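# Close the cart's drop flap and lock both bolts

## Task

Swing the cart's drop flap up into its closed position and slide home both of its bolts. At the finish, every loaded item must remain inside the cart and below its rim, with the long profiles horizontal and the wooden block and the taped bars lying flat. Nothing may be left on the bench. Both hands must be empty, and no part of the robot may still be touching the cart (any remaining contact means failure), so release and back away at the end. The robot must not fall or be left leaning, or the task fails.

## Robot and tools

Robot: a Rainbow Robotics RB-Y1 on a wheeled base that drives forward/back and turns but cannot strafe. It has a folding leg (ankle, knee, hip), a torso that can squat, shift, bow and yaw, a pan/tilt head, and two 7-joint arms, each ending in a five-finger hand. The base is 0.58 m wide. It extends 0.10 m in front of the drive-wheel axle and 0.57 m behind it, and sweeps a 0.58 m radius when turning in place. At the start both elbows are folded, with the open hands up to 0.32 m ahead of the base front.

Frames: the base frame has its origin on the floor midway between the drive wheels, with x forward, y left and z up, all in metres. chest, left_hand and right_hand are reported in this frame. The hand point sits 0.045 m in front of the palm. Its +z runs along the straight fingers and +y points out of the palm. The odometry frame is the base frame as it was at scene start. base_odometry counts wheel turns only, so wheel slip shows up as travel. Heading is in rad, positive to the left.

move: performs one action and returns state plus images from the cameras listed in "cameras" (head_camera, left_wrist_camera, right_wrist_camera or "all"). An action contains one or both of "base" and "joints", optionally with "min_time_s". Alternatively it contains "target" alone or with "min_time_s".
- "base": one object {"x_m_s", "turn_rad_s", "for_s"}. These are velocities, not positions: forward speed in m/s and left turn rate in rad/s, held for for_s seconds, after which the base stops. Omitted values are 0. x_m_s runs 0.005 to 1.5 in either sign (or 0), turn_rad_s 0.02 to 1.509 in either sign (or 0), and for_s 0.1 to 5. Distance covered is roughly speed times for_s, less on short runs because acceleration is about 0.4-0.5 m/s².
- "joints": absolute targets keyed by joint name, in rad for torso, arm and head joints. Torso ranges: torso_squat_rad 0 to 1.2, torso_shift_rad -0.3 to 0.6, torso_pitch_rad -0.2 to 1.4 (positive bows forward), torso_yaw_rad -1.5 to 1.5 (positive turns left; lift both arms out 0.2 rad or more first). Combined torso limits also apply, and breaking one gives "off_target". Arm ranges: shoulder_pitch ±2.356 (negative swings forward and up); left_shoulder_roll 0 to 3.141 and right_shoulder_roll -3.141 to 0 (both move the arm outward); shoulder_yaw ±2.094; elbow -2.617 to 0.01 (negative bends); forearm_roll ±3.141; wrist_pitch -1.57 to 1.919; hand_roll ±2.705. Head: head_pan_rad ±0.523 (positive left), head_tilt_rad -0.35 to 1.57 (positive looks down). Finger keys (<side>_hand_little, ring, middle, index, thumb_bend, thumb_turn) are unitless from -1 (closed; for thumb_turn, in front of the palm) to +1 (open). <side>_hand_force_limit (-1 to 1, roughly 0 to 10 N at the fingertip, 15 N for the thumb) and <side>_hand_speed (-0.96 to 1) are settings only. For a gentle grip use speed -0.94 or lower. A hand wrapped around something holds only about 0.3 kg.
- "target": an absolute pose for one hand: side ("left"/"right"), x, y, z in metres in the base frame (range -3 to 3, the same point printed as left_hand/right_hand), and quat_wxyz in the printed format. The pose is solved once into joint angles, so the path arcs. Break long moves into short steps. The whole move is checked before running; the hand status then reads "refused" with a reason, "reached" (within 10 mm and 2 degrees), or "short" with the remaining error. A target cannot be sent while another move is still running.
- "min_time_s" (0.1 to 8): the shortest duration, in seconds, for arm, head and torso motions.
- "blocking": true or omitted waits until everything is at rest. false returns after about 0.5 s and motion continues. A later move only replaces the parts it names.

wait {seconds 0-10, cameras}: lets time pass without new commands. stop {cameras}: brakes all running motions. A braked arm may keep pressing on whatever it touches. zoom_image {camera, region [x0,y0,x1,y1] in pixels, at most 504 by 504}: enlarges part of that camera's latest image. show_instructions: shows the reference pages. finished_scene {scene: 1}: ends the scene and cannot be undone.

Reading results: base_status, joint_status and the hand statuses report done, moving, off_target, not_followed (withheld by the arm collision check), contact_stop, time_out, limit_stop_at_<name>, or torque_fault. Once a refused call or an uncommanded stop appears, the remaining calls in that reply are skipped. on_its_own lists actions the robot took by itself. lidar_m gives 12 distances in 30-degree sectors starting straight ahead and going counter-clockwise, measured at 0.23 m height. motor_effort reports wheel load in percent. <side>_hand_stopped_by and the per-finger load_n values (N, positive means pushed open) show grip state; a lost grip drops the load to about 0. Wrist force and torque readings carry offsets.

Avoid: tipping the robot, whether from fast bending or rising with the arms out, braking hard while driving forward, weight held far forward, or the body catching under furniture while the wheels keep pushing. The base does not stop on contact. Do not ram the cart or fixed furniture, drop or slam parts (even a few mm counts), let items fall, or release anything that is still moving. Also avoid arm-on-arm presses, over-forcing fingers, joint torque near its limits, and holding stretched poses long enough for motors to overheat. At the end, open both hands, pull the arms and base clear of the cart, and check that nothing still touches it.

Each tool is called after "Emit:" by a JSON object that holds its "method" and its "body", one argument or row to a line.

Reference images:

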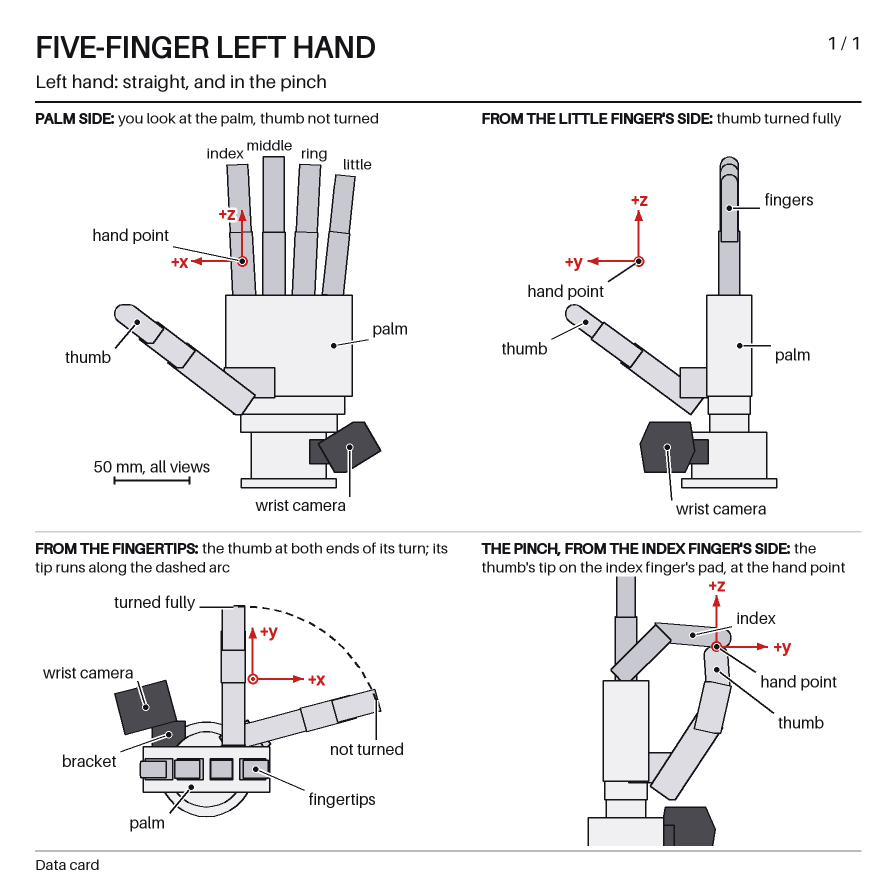

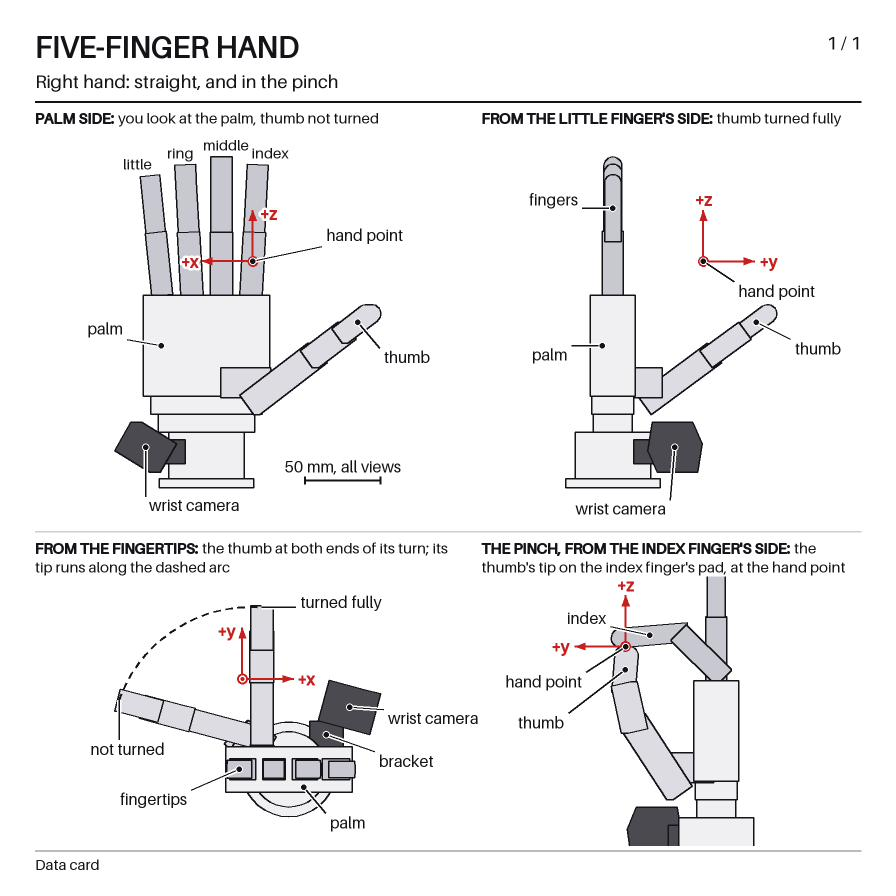

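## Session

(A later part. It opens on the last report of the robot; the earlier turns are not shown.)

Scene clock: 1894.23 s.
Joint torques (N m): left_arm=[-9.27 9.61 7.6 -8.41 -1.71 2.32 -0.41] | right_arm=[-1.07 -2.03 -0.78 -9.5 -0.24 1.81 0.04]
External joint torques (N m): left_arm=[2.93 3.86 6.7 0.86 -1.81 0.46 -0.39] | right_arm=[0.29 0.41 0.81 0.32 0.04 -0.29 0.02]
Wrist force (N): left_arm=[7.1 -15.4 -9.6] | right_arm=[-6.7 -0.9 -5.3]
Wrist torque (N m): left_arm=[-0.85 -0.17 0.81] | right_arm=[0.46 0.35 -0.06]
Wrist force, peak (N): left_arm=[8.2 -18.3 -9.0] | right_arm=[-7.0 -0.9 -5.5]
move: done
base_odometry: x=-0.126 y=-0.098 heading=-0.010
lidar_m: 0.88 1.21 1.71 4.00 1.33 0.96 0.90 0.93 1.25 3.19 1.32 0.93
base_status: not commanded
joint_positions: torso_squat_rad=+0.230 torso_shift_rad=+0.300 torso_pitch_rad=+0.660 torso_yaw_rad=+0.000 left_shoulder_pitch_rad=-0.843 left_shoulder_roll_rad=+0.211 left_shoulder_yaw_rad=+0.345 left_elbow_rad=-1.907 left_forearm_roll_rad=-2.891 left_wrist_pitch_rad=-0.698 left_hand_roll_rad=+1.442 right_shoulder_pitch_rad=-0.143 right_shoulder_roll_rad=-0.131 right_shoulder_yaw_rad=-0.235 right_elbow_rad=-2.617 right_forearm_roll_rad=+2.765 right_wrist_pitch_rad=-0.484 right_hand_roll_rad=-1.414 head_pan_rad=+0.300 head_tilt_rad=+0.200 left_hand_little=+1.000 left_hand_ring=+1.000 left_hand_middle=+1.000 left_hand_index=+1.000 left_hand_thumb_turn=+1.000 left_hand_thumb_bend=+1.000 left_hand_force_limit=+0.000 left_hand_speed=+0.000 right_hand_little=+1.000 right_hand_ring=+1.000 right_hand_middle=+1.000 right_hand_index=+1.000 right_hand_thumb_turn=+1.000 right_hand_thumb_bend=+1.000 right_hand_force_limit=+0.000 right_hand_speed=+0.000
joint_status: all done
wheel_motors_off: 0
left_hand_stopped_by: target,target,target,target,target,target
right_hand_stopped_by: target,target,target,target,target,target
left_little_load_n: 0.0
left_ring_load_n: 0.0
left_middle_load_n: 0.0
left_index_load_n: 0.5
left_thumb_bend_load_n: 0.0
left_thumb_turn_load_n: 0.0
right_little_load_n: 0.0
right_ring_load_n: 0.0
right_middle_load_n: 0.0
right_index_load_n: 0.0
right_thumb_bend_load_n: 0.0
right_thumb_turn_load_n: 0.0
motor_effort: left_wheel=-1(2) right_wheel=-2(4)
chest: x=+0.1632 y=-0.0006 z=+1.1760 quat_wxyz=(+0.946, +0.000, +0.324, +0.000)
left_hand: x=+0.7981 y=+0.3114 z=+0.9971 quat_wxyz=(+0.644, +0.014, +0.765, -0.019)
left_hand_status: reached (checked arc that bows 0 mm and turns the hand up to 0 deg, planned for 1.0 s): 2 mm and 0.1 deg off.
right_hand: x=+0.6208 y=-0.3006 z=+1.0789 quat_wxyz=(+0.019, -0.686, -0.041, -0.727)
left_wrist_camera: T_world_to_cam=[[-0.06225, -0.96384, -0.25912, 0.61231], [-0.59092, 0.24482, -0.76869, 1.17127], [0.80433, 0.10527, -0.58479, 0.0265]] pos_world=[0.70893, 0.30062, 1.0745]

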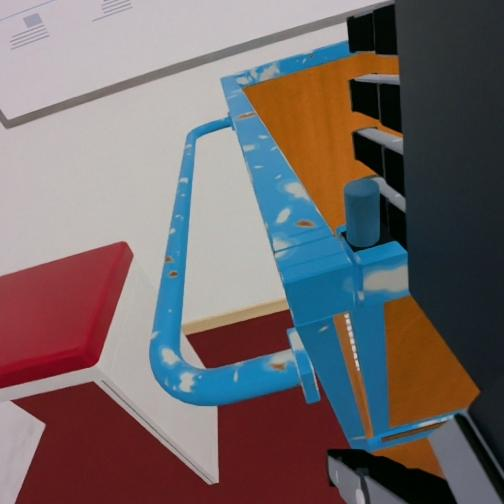

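Emit:
{"method": "move", "body": {
  "target": {"side":"left","x":0.796,"y":0.290,"z":0.999,"quat_wxyz":[0.644,0.014,0.765,-0.018]},
  "min_time_s": 1.2,
  "cameras": ["left_wrist_camera"]
}}

Emit:
{"method": "zoom_image", "body": {
  "camera": "left_wrist_camera",
  "region": [220, 140, 420, 340]
}}

Emit:
{"method": "move", "body": {
  "target": {"side":"left","x":0.788,"y":0.285,"z":1.065,"quat_wxyz":[0.644,0.014,0.765,-0.018]},
  "min_time_s": 1.5,
  "cameras": ["left_wrist_camera"]
}}

Emit:
{"method": "zoom_image", "body": {
  "camera": "left_wrist_camera",
  "region": [200, 200, 400, 400]
}}

Scene clock: 1900.33 s.
Joint torques (N m): left_arm=[-13.25 3.17 -0.55 -10.36 -0.06 1.77 0.32] | right_arm=[-1.75 -2.44 -0.88 -9.82 -0.39 1.86 0.26]
External joint torques (N m): left_arm=[-0.87 -1.42 -0.77 -1.09 -0.15 -0.09 0.35] | right_arm=[-0.39 0 0.71 0 -0.12 -0.24 0.23]
Wrist force (N): left_arm=[7.2 -5.5 -6.9] | right_arm=[-6.8 -0.9 -5.0]
Wrist torque (N m): left_arm=[-1.32 -0.14 0.92] | right_arm=[0.42 0.34 -0.08]
Wrist force, peak (N): left_arm=[7.1 -15.6 -9.9] | right_arm=[-7.3 -1.1 -5.4]
move: done
base_odometry: x=-0.126 y=-0.098 heading=-0.010
lidar_m: 0.87 1.21 1.70 4.00 1.33 0.95 0.90 0.93 1.24 3.19 1.32 0.93
base_status: not commanded
joint_positions: torso_squat_rad=+0.230 torso_shift_rad=+0.300 torso_pitch_rad=+0.660 torso_yaw_rad=+0.000 left_shoulder_pitch_rad=-0.856 left_shoulder_roll_rad=+0.146 left_shoulder_yaw_rad=+0.322 left_elbow_rad=-1.931 left_forearm_roll_rad=-2.970 left_wrist_pitch_rad=-0.713 left_hand_roll_rad=+1.451 right_shoulder_pitch_rad=-0.143 right_shoulder_roll_rad=-0.131 right_shoulder_yaw_rad=-0.235 right_elbow_rad=-2.617 right_forearm_roll_rad=+2.765 right_wrist_pitch_rad=-0.484 right_hand_roll_rad=-1.414 head_pan_rad=+0.300 head_tilt_rad=+0.200 left_hand_little=+1.000 left_hand_ring=+1.000 left_hand_middle=+1.000 left_hand_index=+1.000 left_hand_thumb_turn=+1.000 left_hand_thumb_bend=+1.000 left_hand_force_limit=+0.000 left_hand_speed=+0.000 right_hand_little=+1.000 right_hand_ring=+1.000 right_hand_middle=+1.000 right_hand_index=+1.000 right_hand_thumb_turn=+1.000 right_hand_thumb_bend=+1.000 right_hand_force_limit=+0.000 right_hand_speed=+0.000
joint_status: all done
wheel_motors_off: 0
left_hand_stopped_by: target,target,target,target,target,target
right_hand_stopped_by: target,target,target,target,target,target
left_little_load_n: 0.0
left_ring_load_n: 0.0
left_middle_load_n: 0.0
left_index_load_n: 0.0
left_thumb_bend_load_n: 0.0
left_thumb_turn_load_n: 0.0
right_little_load_n: 0.0
right_ring_load_n: 0.0
right_middle_load_n: 0.0
right_index_load_n: 0.0
right_thumb_bend_load_n: 0.0
right_thumb_turn_load_n: 0.0
motor_effort: left_wheel=-2(2) right_wheel=-2(4)
chest: x=+0.1632 y=-0.0006 z=+1.1760 quat_wxyz=(+0.946, +0.000, +0.324, +0.000)
left_hand: x=+0.7959 y=+0.2904 z=+0.9987 quat_wxyz=(+0.644, +0.014, +0.765, -0.018)
left_hand_status: reached (checked arc that bows 2 mm and turns the hand up to 0 deg, planned for 1.2 s): 1 mm and 0.0 deg off.
right_hand: x=+0.6209 y=-0.3005 z=+1.0789 quat_wxyz=(+0.019, -0.686, -0.041, -0.727)
left_wrist_camera: T_world_to_cam=[[-0.06039, -0.96361, -0.2604, 0.59205], [-0.59194, 0.24463, -0.76796, 1.17641], [0.80371, 0.10777, -0.58518, 0.0316]] pos_world=[0.70673, 0.27932, 1.0761]

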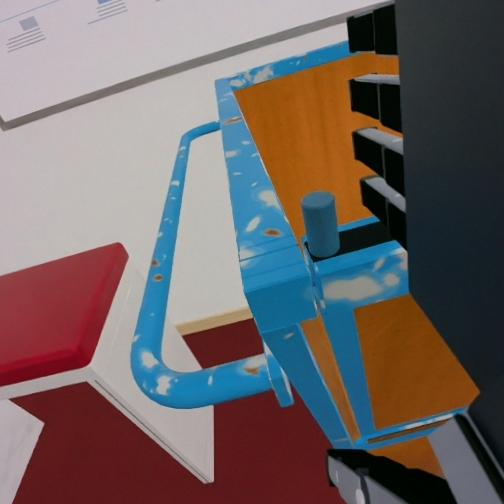

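Scaled by 2.520 from the camera's image (finer frame: 720x720).

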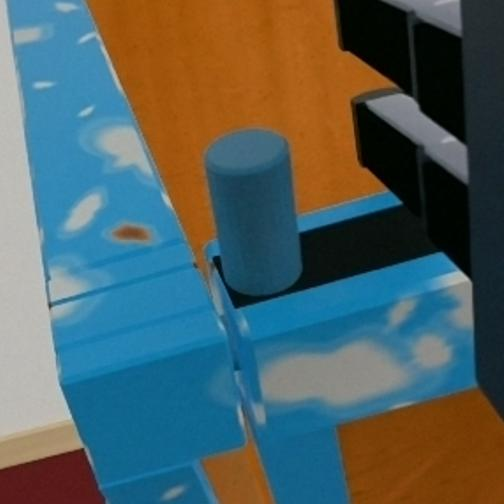

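Scene clock: 1902.17 s.
Joint torques (N m): left_arm=[-13.49 5.66 1.39 -8.99 -0.05 1.82 0.3] | right_arm=[-1.39 -2.75 -0.91 -9.55 -0.29 1.69 0.13]
External joint torques (N m): left_arm=[-0.56 0.88 1.31 -0.72 -0.12 -0.05 0.32] | right_arm=[-0.03 -0.31 0.68 0.27 -0.01 -0.41 0.11]
Wrist force (N): left_arm=[7.3 -5.2 -7.0] | right_arm=[-6.9 -1.1 -5.1]
Wrist torque (N m): left_arm=[-1.26 -0.17 0.91] | right_arm=[0.39 0.39 -0.10]
Wrist force, peak (N): left_arm=[7.3 -5.4 -7.5] | right_arm=[-7.3 -1.2 -5.1]
move: done
base_odometry: x=-0.126 y=-0.098 heading=-0.010
lidar_m: 0.88 1.21 1.71 4.00 1.33 0.96 0.90 0.92 1.24 3.18 1.32 0.93
base_status: not commanded
joint_positions: torso_squat_rad=+0.230 torso_shift_rad=+0.300 torso_pitch_rad=+0.660 torso_yaw_rad=+0.000 left_shoulder_pitch_rad=-0.953 left_shoulder_roll_rad=+0.165 left_shoulder_yaw_rad=+0.336 left_elbow_rad=-2.091 left_forearm_roll_rad=-3.015 left_wrist_pitch_rad=-0.963 left_hand_roll_rad=+1.499 right_shoulder_pitch_rad=-0.143 right_shoulder_roll_rad=-0.131 right_shoulder_yaw_rad=-0.235 right_elbow_rad=-2.617 right_forearm_roll_rad=+2.765 right_wrist_pitch_rad=-0.484 right_hand_roll_rad=-1.414 head_pan_rad=+0.300 head_tilt_rad=+0.200 left_hand_little=+1.000 left_hand_ring=+1.000 left_hand_middle=+1.000 left_hand_index=+1.000 left_hand_thumb_turn=+1.000 left_hand_thumb_bend=+1.000 left_hand_force_limit=+0.000 left_hand_speed=+0.000 right_hand_little=+1.000 right_hand_ring=+1.000 right_hand_middle=+1.000 right_hand_index=+1.000 right_hand_thumb_turn=+1.000 right_hand_thumb_bend=+1.000 right_hand_force_limit=+0.000 right_hand_speed=+0.000
joint_status: all done
wheel_motors_off: 0
left_hand_stopped_by: target,target,target,target,target,target
right_hand_stopped_by: target,target,target,target,target,target
left_little_load_n: 0.0
left_ring_load_n: 0.0
left_middle_load_n: 0.0
left_index_load_n: 0.0
left_thumb_bend_load_n: 0.0
left_thumb_turn_load_n: 0.0
right_little_load_n: 0.0
right_ring_load_n: 0.0
right_middle_load_n: 0.0
right_index_load_n: 0.0
right_thumb_bend_load_n: 0.0
right_thumb_turn_load_n: 0.0
motor_effort: left_wheel=-2(2) right_wheel=-1(4)
chest: x=+0.1632 y=-0.0006 z=+1.1760 quat_wxyz=(+0.946, +0.000, +0.324, +0.000)
left_hand: x=+0.7876 y=+0.2851 z=+1.0645 quat_wxyz=(+0.645, +0.014, +0.764, -0.018)
left_hand_status: reached (checked arc that bows 3 mm and turns the hand up to 0 deg, planned for 1.5 s): 1 mm and 0.2 deg off.
right_hand: x=+0.6209 y=-0.3005 z=+1.0789 quat_wxyz=(+0.019, -0.686, -0.041, -0.727)
left_wrist_camera: T_world_to_cam=[[-0.05994, -0.96367, -0.2603, 0.60319], [-0.58937, 0.24463, -0.76993, 1.22348], [0.80563, 0.10726, -0.58262, 0.07327]] pos_world=[0.69822, 0.27412, 1.1417]

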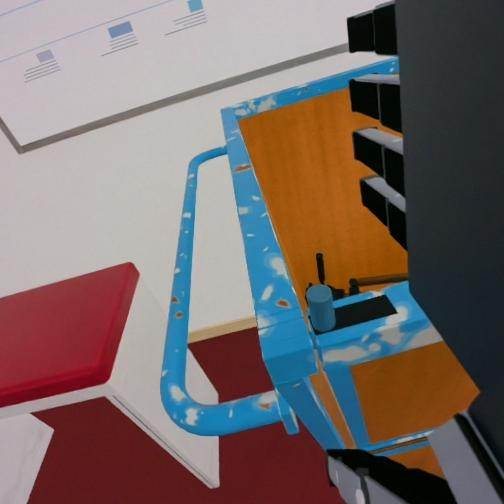

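Scaled by 2.520 from the camera's image (finer frame: 720x720).

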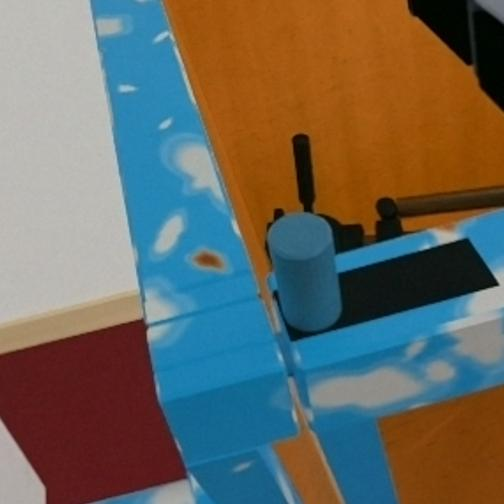

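Emit:
{"method": "move", "body": {
  "target": {"side":"left","x":0.80,"y":0.26,"z":1.20,"quat_wxyz":[0.644,0.014,0.765,-0.018]},
  "min_time_s": 2,
  "cameras": ["left_wrist_camera","head_camera"]
}}

Emit:
{"method": "zoom_image", "body": {
  "camera": "left_wrist_camera",
  "region": [200, 150, 420, 370]
}}

Scene clock: 1907.70 s.
Joint torques (N m): left_arm=[-16.96 6.8 -0.74 -6.54 -0.2 1.95 0.37] | right_arm=[-1.13 -2.58 -0.43 -9.89 -0.23 1.93 0.26]
External joint torques (N m): left_arm=[-0.61 1.05 -0.68 -0.85 -0.17 0.07 0.4] | right_arm=[0.24 -0.14 1.17 -0.07 0.05 -0.17 0.24]
Wrist force (N): left_arm=[7.5 -5.4 -7.0] | right_arm=[-7.1 -1.2 -4.9]
Wrist torque (N m): left_arm=[-1.30 -0.19 0.94] | right_arm=[0.35 0.41 -0.16]
Wrist force, peak (N): left_arm=[7.7 -5.2 -7.6] | right_arm=[-7.1 -1.0 -5.5]
move: done
base_odometry: x=-0.126 y=-0.098 heading=-0.010
lidar_m: 0.88 1.21 1.71 3.99 1.33 0.95 0.90 0.93 1.24 3.19 1.32 0.94
base_status: not commanded
joint_positions: torso_squat_rad=+0.230 torso_shift_rad=+0.300 torso_pitch_rad=+0.660 torso_yaw_rad=+0.000 left_shoulder_pitch_rad=-1.374 left_shoulder_roll_rad=+0.267 left_shoulder_yaw_rad=+0.324 left_elbow_rad=-2.094 left_forearm_roll_rad=-3.115 left_wrist_pitch_rad=-1.393 left_hand_roll_rad=+1.576 right_shoulder_pitch_rad=-0.143 right_shoulder_roll_rad=-0.131 right_shoulder_yaw_rad=-0.235 right_elbow_rad=-2.617 right_forearm_roll_rad=+2.765 right_wrist_pitch_rad=-0.484 right_hand_roll_rad=-1.414 head_pan_rad=+0.300 head_tilt_rad=+0.200 left_hand_little=+1.000 left_hand_ring=+1.000 left_hand_middle=+1.000 left_hand_index=+1.000 left_hand_thumb_turn=+1.000 left_hand_thumb_bend=+1.000 left_hand_force_limit=+0.000 left_hand_speed=+0.000 right_hand_little=+1.000 right_hand_ring=+1.000 right_hand_middle=+1.000 right_hand_index=+1.000 right_hand_thumb_turn=+1.000 right_hand_thumb_bend=+1.000 right_hand_force_limit=+0.000 right_hand_speed=+0.000
joint_status: all done
wheel_motors_off: 0
left_hand_stopped_by: target,target,target,target,target,target
right_hand_stopped_by: target,target,target,target,target,target
left_little_load_n: 0.0
left_ring_load_n: 0.0
left_middle_load_n: 0.0
left_index_load_n: 0.0
left_thumb_bend_load_n: 0.0
left_thumb_turn_load_n: -0.5
right_little_load_n: 0.0
right_ring_load_n: 0.0
right_middle_load_n: 0.0
right_index_load_n: 0.0
right_thumb_bend_load_n: 0.0
right_thumb_turn_load_n: 0.0
motor_effort: left_wheel=-2(2) right_wheel=-3(4)
chest: x=+0.1632 y=-0.0006 z=+1.1760 quat_wxyz=(+0.946, +0.000, +0.324, +0.000)
left_hand: x=+0.8000 y=+0.2600 z=+1.1996 quat_wxyz=(+0.644, +0.014, +0.765, -0.018)
left_hand_status: reached (checked arc that bows 11 mm and turns the hand up to 2 deg, planned for 2.0 s): 0 mm and 0.0 deg off.
right_hand: x=+0.6209 y=-0.3005 z=+1.0789 quat_wxyz=(+0.019, -0.686, -0.041, -0.727)
pictures: head_camera, left_wrist_camera
head_camera: T_world_to_cam=[[0.21978, -0.95347, -0.20638, 0.20143], [-0.75525, -0.03239, -0.65464, 1.15961], [0.61749, 0.29974, -0.72723, 0.71905]] pos_world=[0.38752, 0.01408, 1.32361]
left_wrist_camera: T_world_to_cam=[[-0.06068, -0.96371, -0.25996, 0.61511], [-0.59192, 0.24444, -0.76803, 1.34074], [0.80371, 0.10727, -0.58527, 0.14944]] pos_world=[0.71083, 0.24902, 1.2771]

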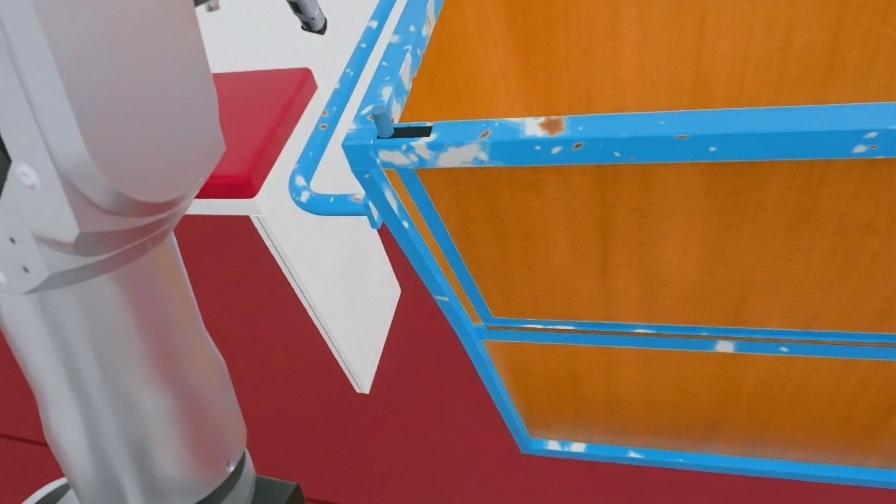

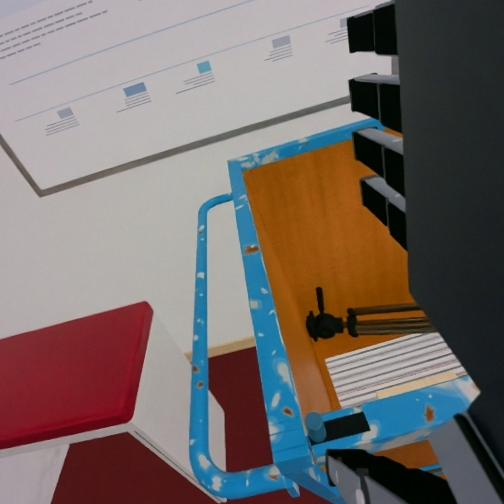

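Scaled by 2.291 from the camera's image (finer frame: 720x720).

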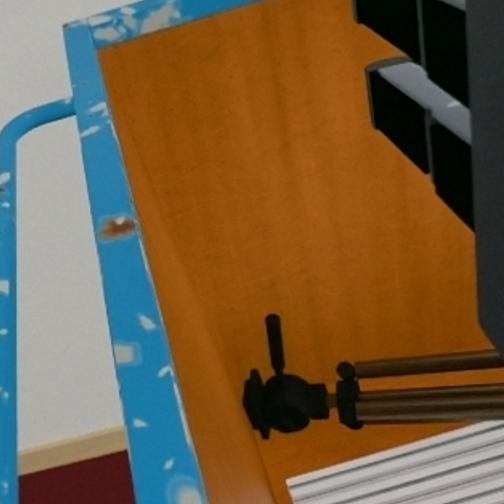

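Emit:
{"method": "move", "body": {
  "joints": {"left_shoulder_pitch_rad":-0.144,"left_shoulder_roll_rad":0.131,"left_shoulder_yaw_rad":0.235,"left_elbow_rad":-2.6,"left_forearm_roll_rad":-2.765,"left_wrist_pitch_rad":-0.484,"left_hand_roll_rad":1.414},
  "min_time_s": 2.5,
  "cameras": ["head_camera"]
}}

Emit:
{"method": "move", "body": {
  "base": {"x_m_s":-0.12,"for_s":1.6},
  "joints": {"head_pan_rad":0.2,"head_tilt_rad":0.0},
  "cameras": ["head_camera"]
}}

Emit:
{"method": "zoom_image", "body": {
  "camera": "head_camera",
  "region": [300, 100, 550, 280]
}}

Scene clock: 1914.23 s.
Joint torques (N m): left_arm=[-0.62 1.28 0.9 -9.62 0.17 1.81 -0.05] | right_arm=[-1 -3.27 -0.94 -9.85 -0.29 1.6 0.17]
External joint torques (N m): left_arm=[1.07 -1.07 -0.69 -0.51 0.13 -0.1 -0.02] | right_arm=[0.36 -0.83 0.66 -0.03 -0.01 -0.5 0.15]
Wrist force (N): left_arm=[7.4 -5.5 -8.1] | right_arm=[-7.0 -1.0 -5.2]
Wrist torque (N m): left_arm=[-1.25 -0.21 0.88] | right_arm=[0.42 0.38 -0.14]
Wrist force, peak (N): left_arm=[7.6 -5.7 -8.2] | right_arm=[-7.3 -1.1 -5.2]
move: done
base_odometry: x=-0.126 y=-0.098 heading=-0.010
lidar_m: 0.88 1.20 1.71 4.00 1.33 0.95 0.90 0.92 1.24 3.19 1.33 0.93
base_status: not commanded
joint_positions: torso_squat_rad=+0.230 torso_shift_rad=+0.300 torso_pitch_rad=+0.660 torso_yaw_rad=+0.000 left_shoulder_pitch_rad=-0.144 left_shoulder_roll_rad=+0.131 left_shoulder_yaw_rad=+0.235 left_elbow_rad=-2.600 left_forearm_roll_rad=-2.765 left_wrist_pitch_rad=-0.484 left_hand_roll_rad=+1.414 right_shoulder_pitch_rad=-0.143 right_shoulder_roll_rad=-0.131 right_shoulder_yaw_rad=-0.235 right_elbow_rad=-2.617 right_forearm_roll_rad=+2.765 right_wrist_pitch_rad=-0.484 right_hand_roll_rad=-1.414 head_pan_rad=+0.300 head_tilt_rad=+0.200 left_hand_little=+1.000 left_hand_ring=+1.000 left_hand_middle=+1.000 left_hand_index=+1.000 left_hand_thumb_turn=+1.000 left_hand_thumb_bend=+1.000 left_hand_force_limit=+0.000 left_hand_speed=+0.000 right_hand_little=+1.000 right_hand_ring=+1.000 right_hand_middle=+1.000 right_hand_index=+1.000 right_hand_thumb_turn=+1.000 right_hand_thumb_bend=+1.000 right_hand_force_limit=+0.000 right_hand_speed=+0.000
joint_status: all done
wheel_motors_off: 0
left_hand_stopped_by: target,target,target,target,target,target
right_hand_stopped_by: target,target,target,target,target,target
left_little_load_n: 0.0
left_ring_load_n: 0.0
left_middle_load_n: 0.0
left_index_load_n: 0.0
left_thumb_bend_load_n: 0.0
left_thumb_turn_load_n: 0.0
right_little_load_n: 0.0
right_ring_load_n: 0.0
right_middle_load_n: 0.0
right_index_load_n: 0.0
right_thumb_bend_load_n: 0.0
right_thumb_turn_load_n: 0.0
motor_effort: left_wheel=-2(2) right_wheel=-2(4)
chest: x=+0.1632 y=-0.0006 z=+1.1760 quat_wxyz=(+0.946, +0.000, +0.324, +0.000)
left_hand: x=+0.6226 y=+0.3010 z=+1.0710 quat_wxyz=(+0.721, +0.041, +0.691, -0.018)
right_hand: x=+0.6209 y=-0.3004 z=+1.0789 quat_wxyz=(+0.019, -0.686, -0.041, -0.727)
head_camera: T_world_to_cam=[[0.21978, -0.95347, -0.20638, 0.20143], [-0.75525, -0.03239, -0.65464, 1.15961], [0.61749, 0.29974, -0.72723, 0.71905]] pos_world=[0.38752, 0.01408, 1.32361]

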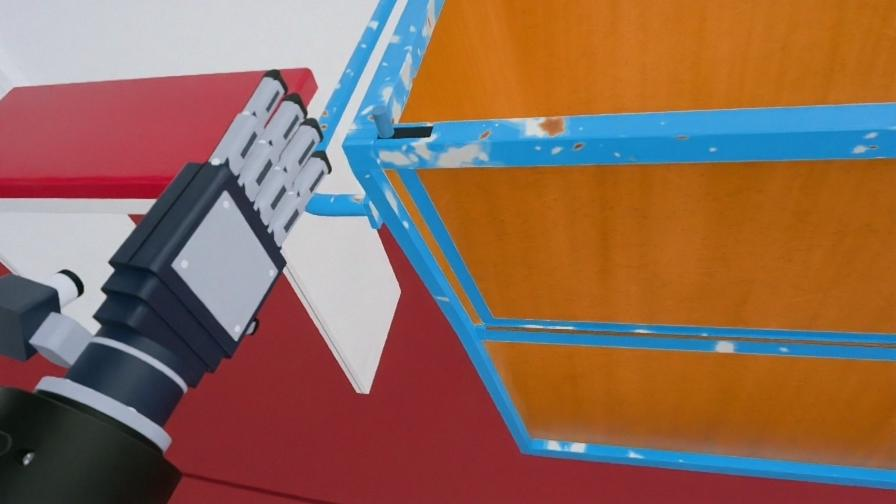

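Scene clock: 1916.67 s.
Joint torques (N m): left_arm=[-1.17 1.25 1.14 -9.51 0.17 1.97 -0.06] | right_arm=[-2.16 -2.24 -0.59 -9.69 -0.25 1.61 0.34]
External joint torques (N m): left_arm=[0.53 -1.1 -0.45 -0.39 0.13 0.06 -0.04] | right_arm=[-0.8 0.2 1 0.13 0.03 -0.48 0.32]
Wrist force (N): left_arm=[7.5 -5.5 -8.1] | right_arm=[-6.9 -1.3 -5.2]
Wrist torque (N m): left_arm=[-1.25 -0.19 0.88] | right_arm=[0.35 0.39 -0.11]
Wrist force, peak (N): left_arm=[7.5 -5.8 -8.4] | right_arm=[-6.9 -0.7 -6.0]
move: done
base_odometry: x=-0.318 y=-0.096 heading=-0.010
lidar_m: 1.07 1.38 1.82 3.13 1.05 0.75 0.71 0.73 0.99 2.55 2.67 1.13
base_status: done (sent for 1.6 of 1.6 s)
joint_positions: torso_squat_rad=+0.230 torso_shift_rad=+0.300 torso_pitch_rad=+0.660 torso_yaw_rad=+0.000 left_shoulder_pitch_rad=-0.144 left_shoulder_roll_rad=+0.131 left_shoulder_yaw_rad=+0.235 left_elbow_rad=-2.600 left_forearm_roll_rad=-2.765 left_wrist_pitch_rad=-0.484 left_hand_roll_rad=+1.414 right_shoulder_pitch_rad=-0.143 right_shoulder_roll_rad=-0.131 right_shoulder_yaw_rad=-0.235 right_elbow_rad=-2.617 right_forearm_roll_rad=+2.765 right_wrist_pitch_rad=-0.484 right_hand_roll_rad=-1.414 head_pan_rad=+0.200 head_tilt_rad=+0.000 left_hand_little=+1.000 left_hand_ring=+1.000 left_hand_middle=+1.000 left_hand_index=+1.000 left_hand_thumb_turn=+1.000 left_hand_thumb_bend=+1.000 left_hand_force_limit=+0.000 left_hand_speed=+0.000 right_hand_little=+1.000 right_hand_ring=+1.000 right_hand_middle=+1.000 right_hand_index=+1.000 right_hand_thumb_turn=+1.000 right_hand_thumb_bend=+1.000 right_hand_force_limit=+0.000 right_hand_speed=+0.000
joint_status: all done
wheel_motors_off: 0
left_hand_stopped_by: target,target,target,target,target,target
right_hand_stopped_by: target,target,target,target,target,target
left_little_load_n: 0.0
left_ring_load_n: 0.0
left_middle_load_n: 0.5
left_index_load_n: 0.0
left_thumb_bend_load_n: 0.0
left_thumb_turn_load_n: 0.0
right_little_load_n: 0.0
right_ring_load_n: 0.0
right_middle_load_n: 0.0
right_index_load_n: 0.0
right_thumb_bend_load_n: 0.0
right_thumb_turn_load_n: 0.0
motor_effort: left_wheel=+9(19) right_wheel=-6(22)
chest: x=+0.1631 y=-0.0005 z=+1.1761 quat_wxyz=(+0.946, +0.000, +0.324, +0.000)
left_hand: x=+0.6225 y=+0.3010 z=+1.0711 quat_wxyz=(+0.721, +0.041, +0.691, -0.018)
right_hand: x=+0.6208 y=-0.3004 z=+1.0790 quat_wxyz=(+0.019, -0.685, -0.041, -0.727)
head_camera: T_world_to_cam=[[0.14854, -0.97761, -0.14906, 0.14745], [-0.61503, 0.02671, -0.78805, 1.29328], [0.77438, 0.20874, -0.59729, 0.49996]] pos_world=[0.38634, 0.00525, 1.33977]

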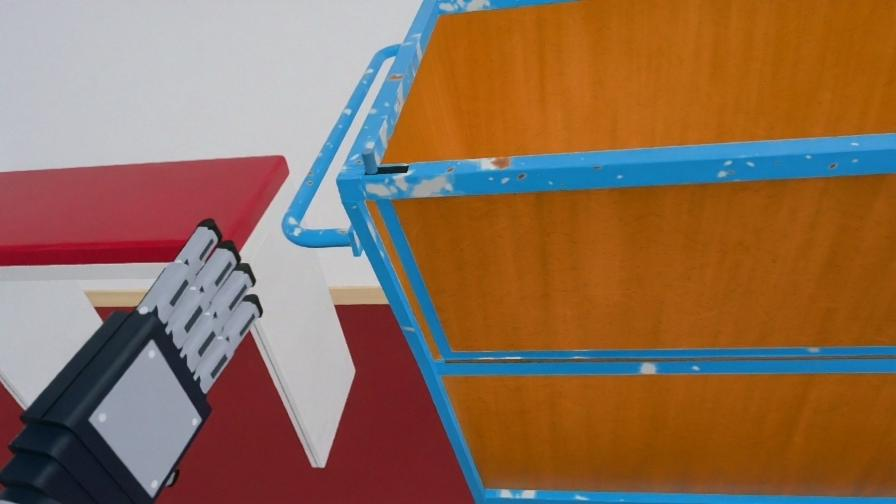

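Scaled by 2.016 from the camera's image (finer frame: 1280x720).

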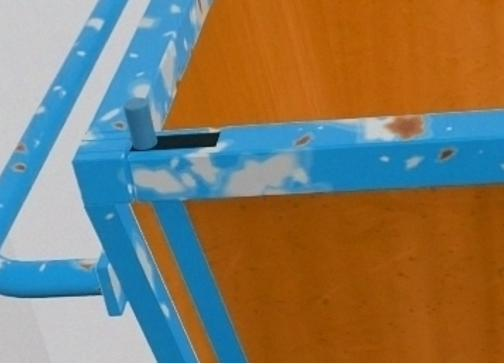

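Emit:
{"method": "move", "body": {
  "joints": {"head_pan_rad":-0.5,"head_tilt_rad":-0.1},
  "cameras": ["head_camera"]
}}

Scene clock: 1919.17 s.
Joint torques (N m): left_arm=[-1.17 1.46 1.2 -9.52 0.3 1.92 -0.12] | right_arm=[-1.58 -2.52 -0.98 -9.86 -0.35 1.83 0.24]
External joint torques (N m): left_arm=[0.53 -0.89 -0.39 -0.41 0.26 0.01 -0.1] | right_arm=[-0.21 -0.08 0.62 -0.04 -0.07 -0.27 0.22]
Wrist force (N): left_arm=[7.4 -5.8 -8.2] | right_arm=[-7.0 -0.6 -5.1]
Wrist torque (N m): left_arm=[-1.29 -0.20 0.88] | right_arm=[0.46 0.38 -0.09]
Wrist force, peak (N): left_arm=[7.7 -5.7 -8.3] | right_arm=[-7.4 -1.0 -5.4]
move: done
base_odometry: x=-0.318 y=-0.096 heading=-0.010
lidar_m: 1.06 1.37 1.83 3.13 1.05 0.75 0.71 0.73 0.98 2.56 2.67 1.13
base_status: not commanded
joint_positions: torso_squat_rad=+0.230 torso_shift_rad=+0.300 torso_pitch_rad=+0.660 torso_yaw_rad=+0.000 left_shoulder_pitch_rad=-0.144 left_shoulder_roll_rad=+0.131 left_shoulder_yaw_rad=+0.235 left_elbow_rad=-2.600 left_forearm_roll_rad=-2.765 left_wrist_pitch_rad=-0.484 left_hand_roll_rad=+1.414 right_shoulder_pitch_rad=-0.143 right_shoulder_roll_rad=-0.131 right_shoulder_yaw_rad=-0.235 right_elbow_rad=-2.617 right_forearm_roll_rad=+2.765 right_wrist_pitch_rad=-0.484 right_hand_roll_rad=-1.414 head_pan_rad=-0.500 head_tilt_rad=-0.100 left_hand_little=+1.000 left_hand_ring=+1.000 left_hand_middle=+1.000 left_hand_index=+1.000 left_hand_thumb_turn=+1.000 left_hand_thumb_bend=+1.000 left_hand_force_limit=+0.000 left_hand_speed=+0.000 right_hand_little=+1.000 right_hand_ring=+1.000 right_hand_middle=+1.000 right_hand_index=+1.000 right_hand_thumb_turn=+1.000 right_hand_thumb_bend=+1.000 right_hand_force_limit=+0.000 right_hand_speed=+0.000
joint_status: all done
wheel_motors_off: 0
left_hand_stopped_by: target,target,target,target,target,target
right_hand_stopped_by: target,target,target,target,target,target
left_little_load_n: 0.0
left_ring_load_n: 0.0
left_middle_load_n: 0.0
left_index_load_n: 0.0
left_thumb_bend_load_n: 0.0
left_thumb_turn_load_n: 0.0
right_little_load_n: 0.0
right_ring_load_n: 0.0
right_middle_load_n: 0.0
right_index_load_n: 0.0
right_thumb_bend_load_n: 0.0
right_thumb_turn_load_n: 0.0
motor_effort: left_wheel=+10(10) right_wheel=-5(7)
chest: x=+0.1631 y=-0.0005 z=+1.1761 quat_wxyz=(+0.946, +0.000, +0.324, +0.000)
left_hand: x=+0.6225 y=+0.3010 z=+1.0711 quat_wxyz=(+0.721, +0.041, +0.691, -0.018)
right_hand: x=+0.6208 y=-0.3004 z=+1.0790 quat_wxyz=(+0.019, -0.685, -0.041, -0.727)
head_camera: T_world_to_cam=[[-0.38523, -0.88341, 0.2668, -0.2399], [-0.52896, -0.02552, -0.84826, 1.34668], [0.75618, -0.4679, -0.45746, 0.32028]] pos_world=[0.37773, -0.0277, 1.35286]

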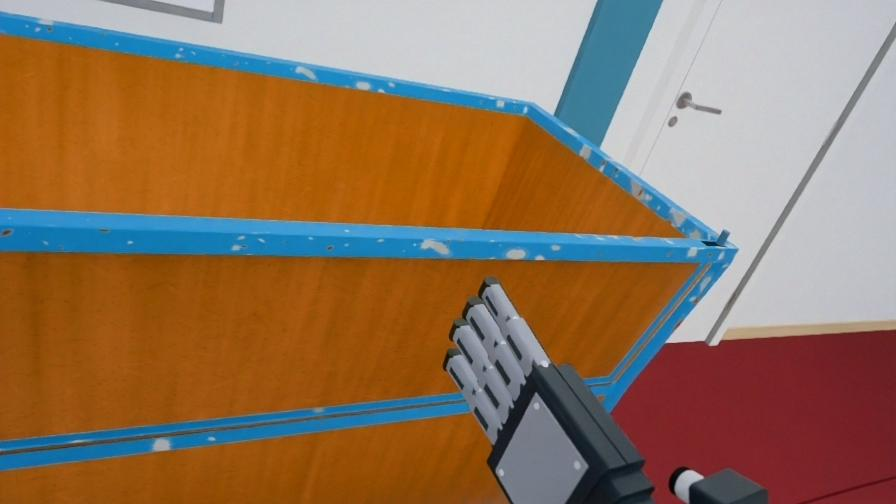

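Emit:
{"method": "zoom_image", "body": {
  "camera": "head_camera",
  "region": [660, 190, 780, 290]
}}

Scaled by 4.200 from the camera's image (finer frame: 1280x720).

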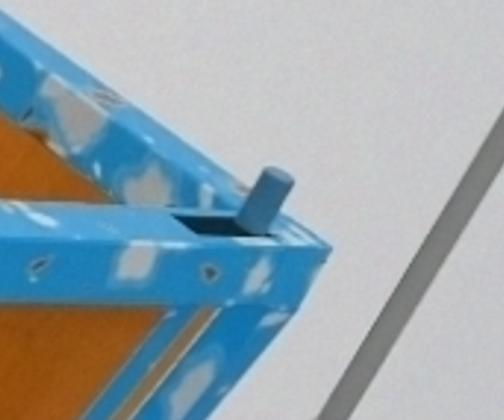

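Emit:
{"method": "move", "body": {
  "target": {"side":"left","x":0.75,"y":0.25,"z":1.38,"quat_wxyz":[0.644,0.014,0.765,-0.018]},
  "min_time_s": 2.5
}}

Emit:
{"method": "move", "body": {
  "target": {"side":"right","x":0.75,"y":-0.25,"z":1.38,"quat_wxyz":[0.018,-0.765,-0.014,-0.644]},
  "min_time_s": 2.5,
  "cameras": ["all"]
}}

Scene clock: 1928.73 s.
Joint torques (N m): left_arm=[-15.41 6.12 7.88 0.75 -1.19 1.35 0.18] | right_arm=[-1.79 -1.98 -0.97 -9.33 -0.17 2.05 0.31]
External joint torques (N m): left_arm=[-0.86 0.03 0.61 -0.15 0.23 0.1 0.2] | right_arm=[-0.43 0.46 0.63 0.49 0.11 -0.05 0.29]
Wrist force (N): left_arm=[7.2 -5.2 -7.2] | right_arm=[-6.6 -1.0 -5.0]
Wrist torque (N m): left_arm=[-1.26 -0.14 0.93] | right_arm=[0.39 0.34 -0.10]
Wrist force, peak (N): left_arm=[7.8 -5.7 -8.5] | right_arm=[-7.0 -0.9 -5.7]
move: done
base_odometry: x=-0.318 y=-0.096 heading=-0.010
lidar_m: 1.06 1.38 1.82 3.12 1.05 0.75 0.71 0.72 0.98 2.56 2.67 1.12
base_status: not commanded
joint_positions: torso_squat_rad=+0.230 torso_shift_rad=+0.300 torso_pitch_rad=+0.660 torso_yaw_rad=+0.000 left_shoulder_pitch_rad=-1.998 left_shoulder_roll_rad=+1.256 left_shoulder_yaw_rad=-0.363 left_elbow_rad=-1.972 left_forearm_roll_rad=-2.441 left_wrist_pitch_rad=-1.570 left_hand_roll_rad=+2.421 right_shoulder_pitch_rad=-0.143 right_shoulder_roll_rad=-0.131 right_shoulder_yaw_rad=-0.235 right_elbow_rad=-2.617 right_forearm_roll_rad=+2.765 right_wrist_pitch_rad=-0.484 right_hand_roll_rad=-1.414 head_pan_rad=-0.500 head_tilt_rad=-0.100 left_hand_little=+1.000 left_hand_ring=+1.000 left_hand_middle=+1.000 left_hand_index=+1.000 left_hand_thumb_turn=+1.000 left_hand_thumb_bend=+1.000 left_hand_force_limit=+0.000 left_hand_speed=+0.000 right_hand_little=+1.000 right_hand_ring=+1.000 right_hand_middle=+1.000 right_hand_index=+1.000 right_hand_thumb_turn=+1.000 right_hand_thumb_bend=+1.000 right_hand_force_limit=+0.000 right_hand_speed=+0.000
joint_status: all done
wheel_motors_off: 0
left_hand_stopped_by: target,target,target,target,target,target
right_hand_stopped_by: target,target,target,target,target,target
left_little_load_n: 0.0
left_ring_load_n: 0.0
left_middle_load_n: 0.0
left_index_load_n: 0.0
left_thumb_bend_load_n: 0.0
left_thumb_turn_load_n: 0.0
right_little_load_n: 0.0
right_ring_load_n: 0.0
right_middle_load_n: 0.0
right_index_load_n: 0.0
right_thumb_bend_load_n: 0.0
right_thumb_turn_load_n: 0.0
motor_effort: left_wheel=+9(10) right_wheel=-6(7)
chest: x=+0.1632 y=-0.0005 z=+1.1761 quat_wxyz=(+0.946, +0.000, +0.324, +0.000)
left_hand: x=+0.7500 y=+0.2503 z=+1.3798 quat_wxyz=(+0.644, +0.014, +0.765, -0.018)
left_hand_status: reached (checked arc that bows 207 mm and turns the hand up to 31 deg, planned for 2.5 s): 0 mm and 0.1 deg off.
right_hand: x=+0.6208 y=-0.3004 z=+1.0790 quat_wxyz=(+0.019, -0.685, -0.041, -0.727)
pictures: none

Scene clock: 1931.57 s.
Joint torques (N m): left_arm=[-15.26 6.08 7.94 0.65 -1.27 1.38 0.06] | right_arm=[-18.11 -6.35 -6.87 0.94 1.26 1.26 -0.19]
External joint torques (N m): left_arm=[-0.71 -0.02 0.67 -0.25 0.15 0.13 0.08] | right_arm=[-1.66 0.51 1.2 -0.13 -0.26 -0.12 -0.21]
Wrist force (N): left_arm=[7.2 -5.2 -7.0] | right_arm=[-6.8 -0.6 -3.2]
Wrist torque (N m): left_arm=[-1.27 -0.14 0.91] | right_arm=[0.34 0.30 -0.28]
Wrist force, peak (N): left_arm=[7.3 -5.4 -7.2] | right_arm=[-6.9 -0.6 -5.3]
move: done
base_odometry: x=-0.318 y=-0.096 heading=-0.010
lidar_m: 1.07 1.37 1.82 3.13 1.05 0.75 0.71 0.73 0.98 2.56 2.66 1.14
base_status: not commanded
joint_positions: torso_squat_rad=+0.230 torso_shift_rad=+0.300 torso_pitch_rad=+0.660 torso_yaw_rad=+0.000 left_shoulder_pitch_rad=-1.998 left_shoulder_roll_rad=+1.256 left_shoulder_yaw_rad=-0.363 left_elbow_rad=-1.972 left_forearm_roll_rad=-2.441 left_wrist_pitch_rad=-1.570 left_hand_roll_rad=+2.421 right_shoulder_pitch_rad=-2.005 right_shoulder_roll_rad=-1.255 right_shoulder_yaw_rad=+0.371 right_elbow_rad=-1.971 right_forearm_roll_rad=+2.442 right_wrist_pitch_rad=-1.570 right_hand_roll_rad=-2.423 head_pan_rad=-0.500 head_tilt_rad=-0.100 left_hand_little=+1.000 left_hand_ring=+1.000 left_hand_middle=+1.000 left_hand_index=+1.000 left_hand_thumb_turn=+1.000 left_hand_thumb_bend=+1.000 left_hand_force_limit=+0.000 left_hand_speed=+0.000 right_hand_little=+1.000 right_hand_ring=+1.000 right_hand_middle=+1.000 right_hand_index=+1.000 right_hand_thumb_turn=+1.000 right_hand_thumb_bend=+1.000 right_hand_force_limit=+0.000 right_hand_speed=+0.000
joint_status: all done
wheel_motors_off: 0
left_hand_stopped_by: target,target,target,target,target,target
right_hand_stopped_by: target,target,target,target,target,target
left_little_load_n: 0.0
left_ring_load_n: 0.0
left_middle_load_n: 0.0
left_index_load_n: 0.0
left_thumb_bend_load_n: 0.0
left_thumb_turn_load_n: 0.0
right_little_load_n: 0.0
right_ring_load_n: 0.0
right_middle_load_n: 0.0
right_index_load_n: 0.0
right_thumb_bend_load_n: 0.0
right_thumb_turn_load_n: 0.0
motor_effort: left_wheel=+9(10) right_wheel=-5(7)
chest: x=+0.1632 y=-0.0005 z=+1.1761 quat_wxyz=(+0.946, +0.000, +0.324, +0.000)
left_hand: x=+0.7500 y=+0.2503 z=+1.3798 quat_wxyz=(+0.644, +0.014, +0.765, -0.018)
right_hand: x=+0.7500 y=-0.2505 z=+1.3800 quat_wxyz=(+0.019, -0.764, -0.014, -0.644)
right_hand_status: reached (checked arc that bows 209 mm and turns the hand up to 32 deg, planned for 2.5 s): 0 mm and 0.1 deg off.
pictures: head_camera, left_wrist_camera, right_wrist_camera
head_camera: T_world_to_cam=[[-0.38523, -0.88341, 0.2668, -0.23981], [-0.52896, -0.02552, -0.84826, 1.34668], [0.75618, -0.4679, -0.45746, 0.32033]] pos_world=[0.37773, -0.0276, 1.35286]
left_wrist_camera: T_world_to_cam=[[-0.06114, -0.96367, -0.26001, 0.64998], [-0.59065, 0.24492, -0.76886, 1.45192], [0.80461, 0.10657, -0.58417, 0.29406]] pos_world=[0.66072, 0.23942, 1.4571]
right_wrist_camera: T_world_to_cam=[[0.04928, -0.97515, 0.21598, -0.57747], [-0.6283, -0.19837, -0.75226, 1.45481], [0.77641, -0.09863, -0.62247, 0.36785]] pos_world=[0.65692, -0.23826, 1.44808]

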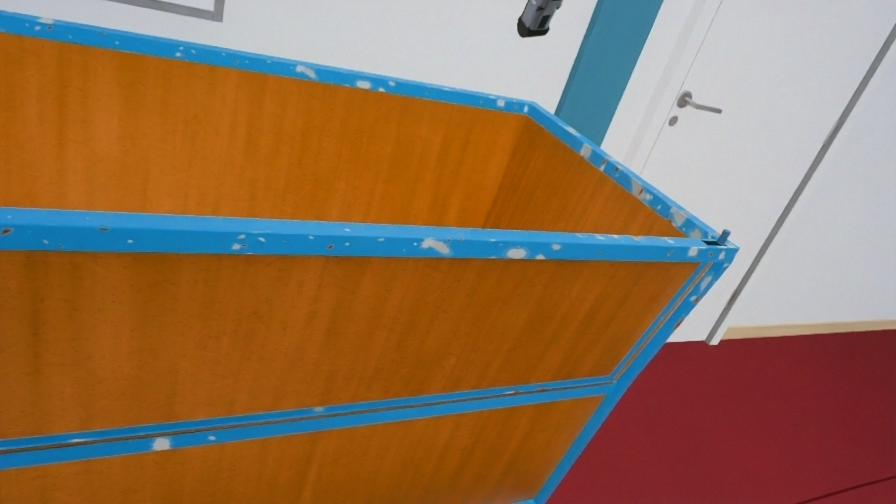

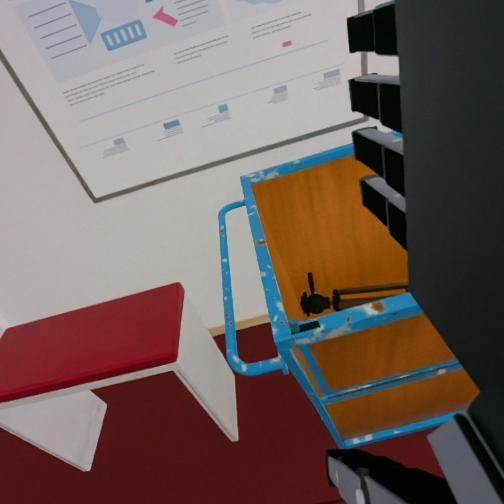

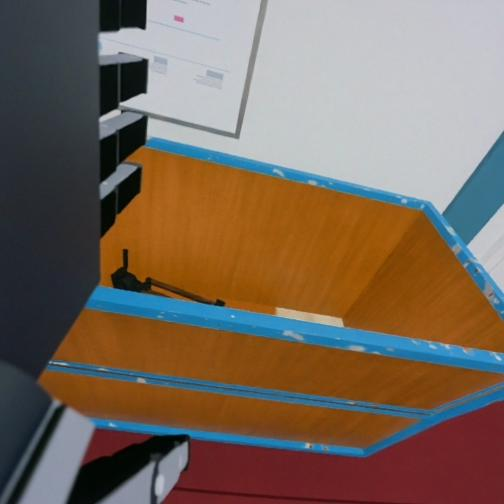

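Emit:
{"method": "finished_scene", "body": {
  "scene": 1
}}

The scene is finished: the task was done.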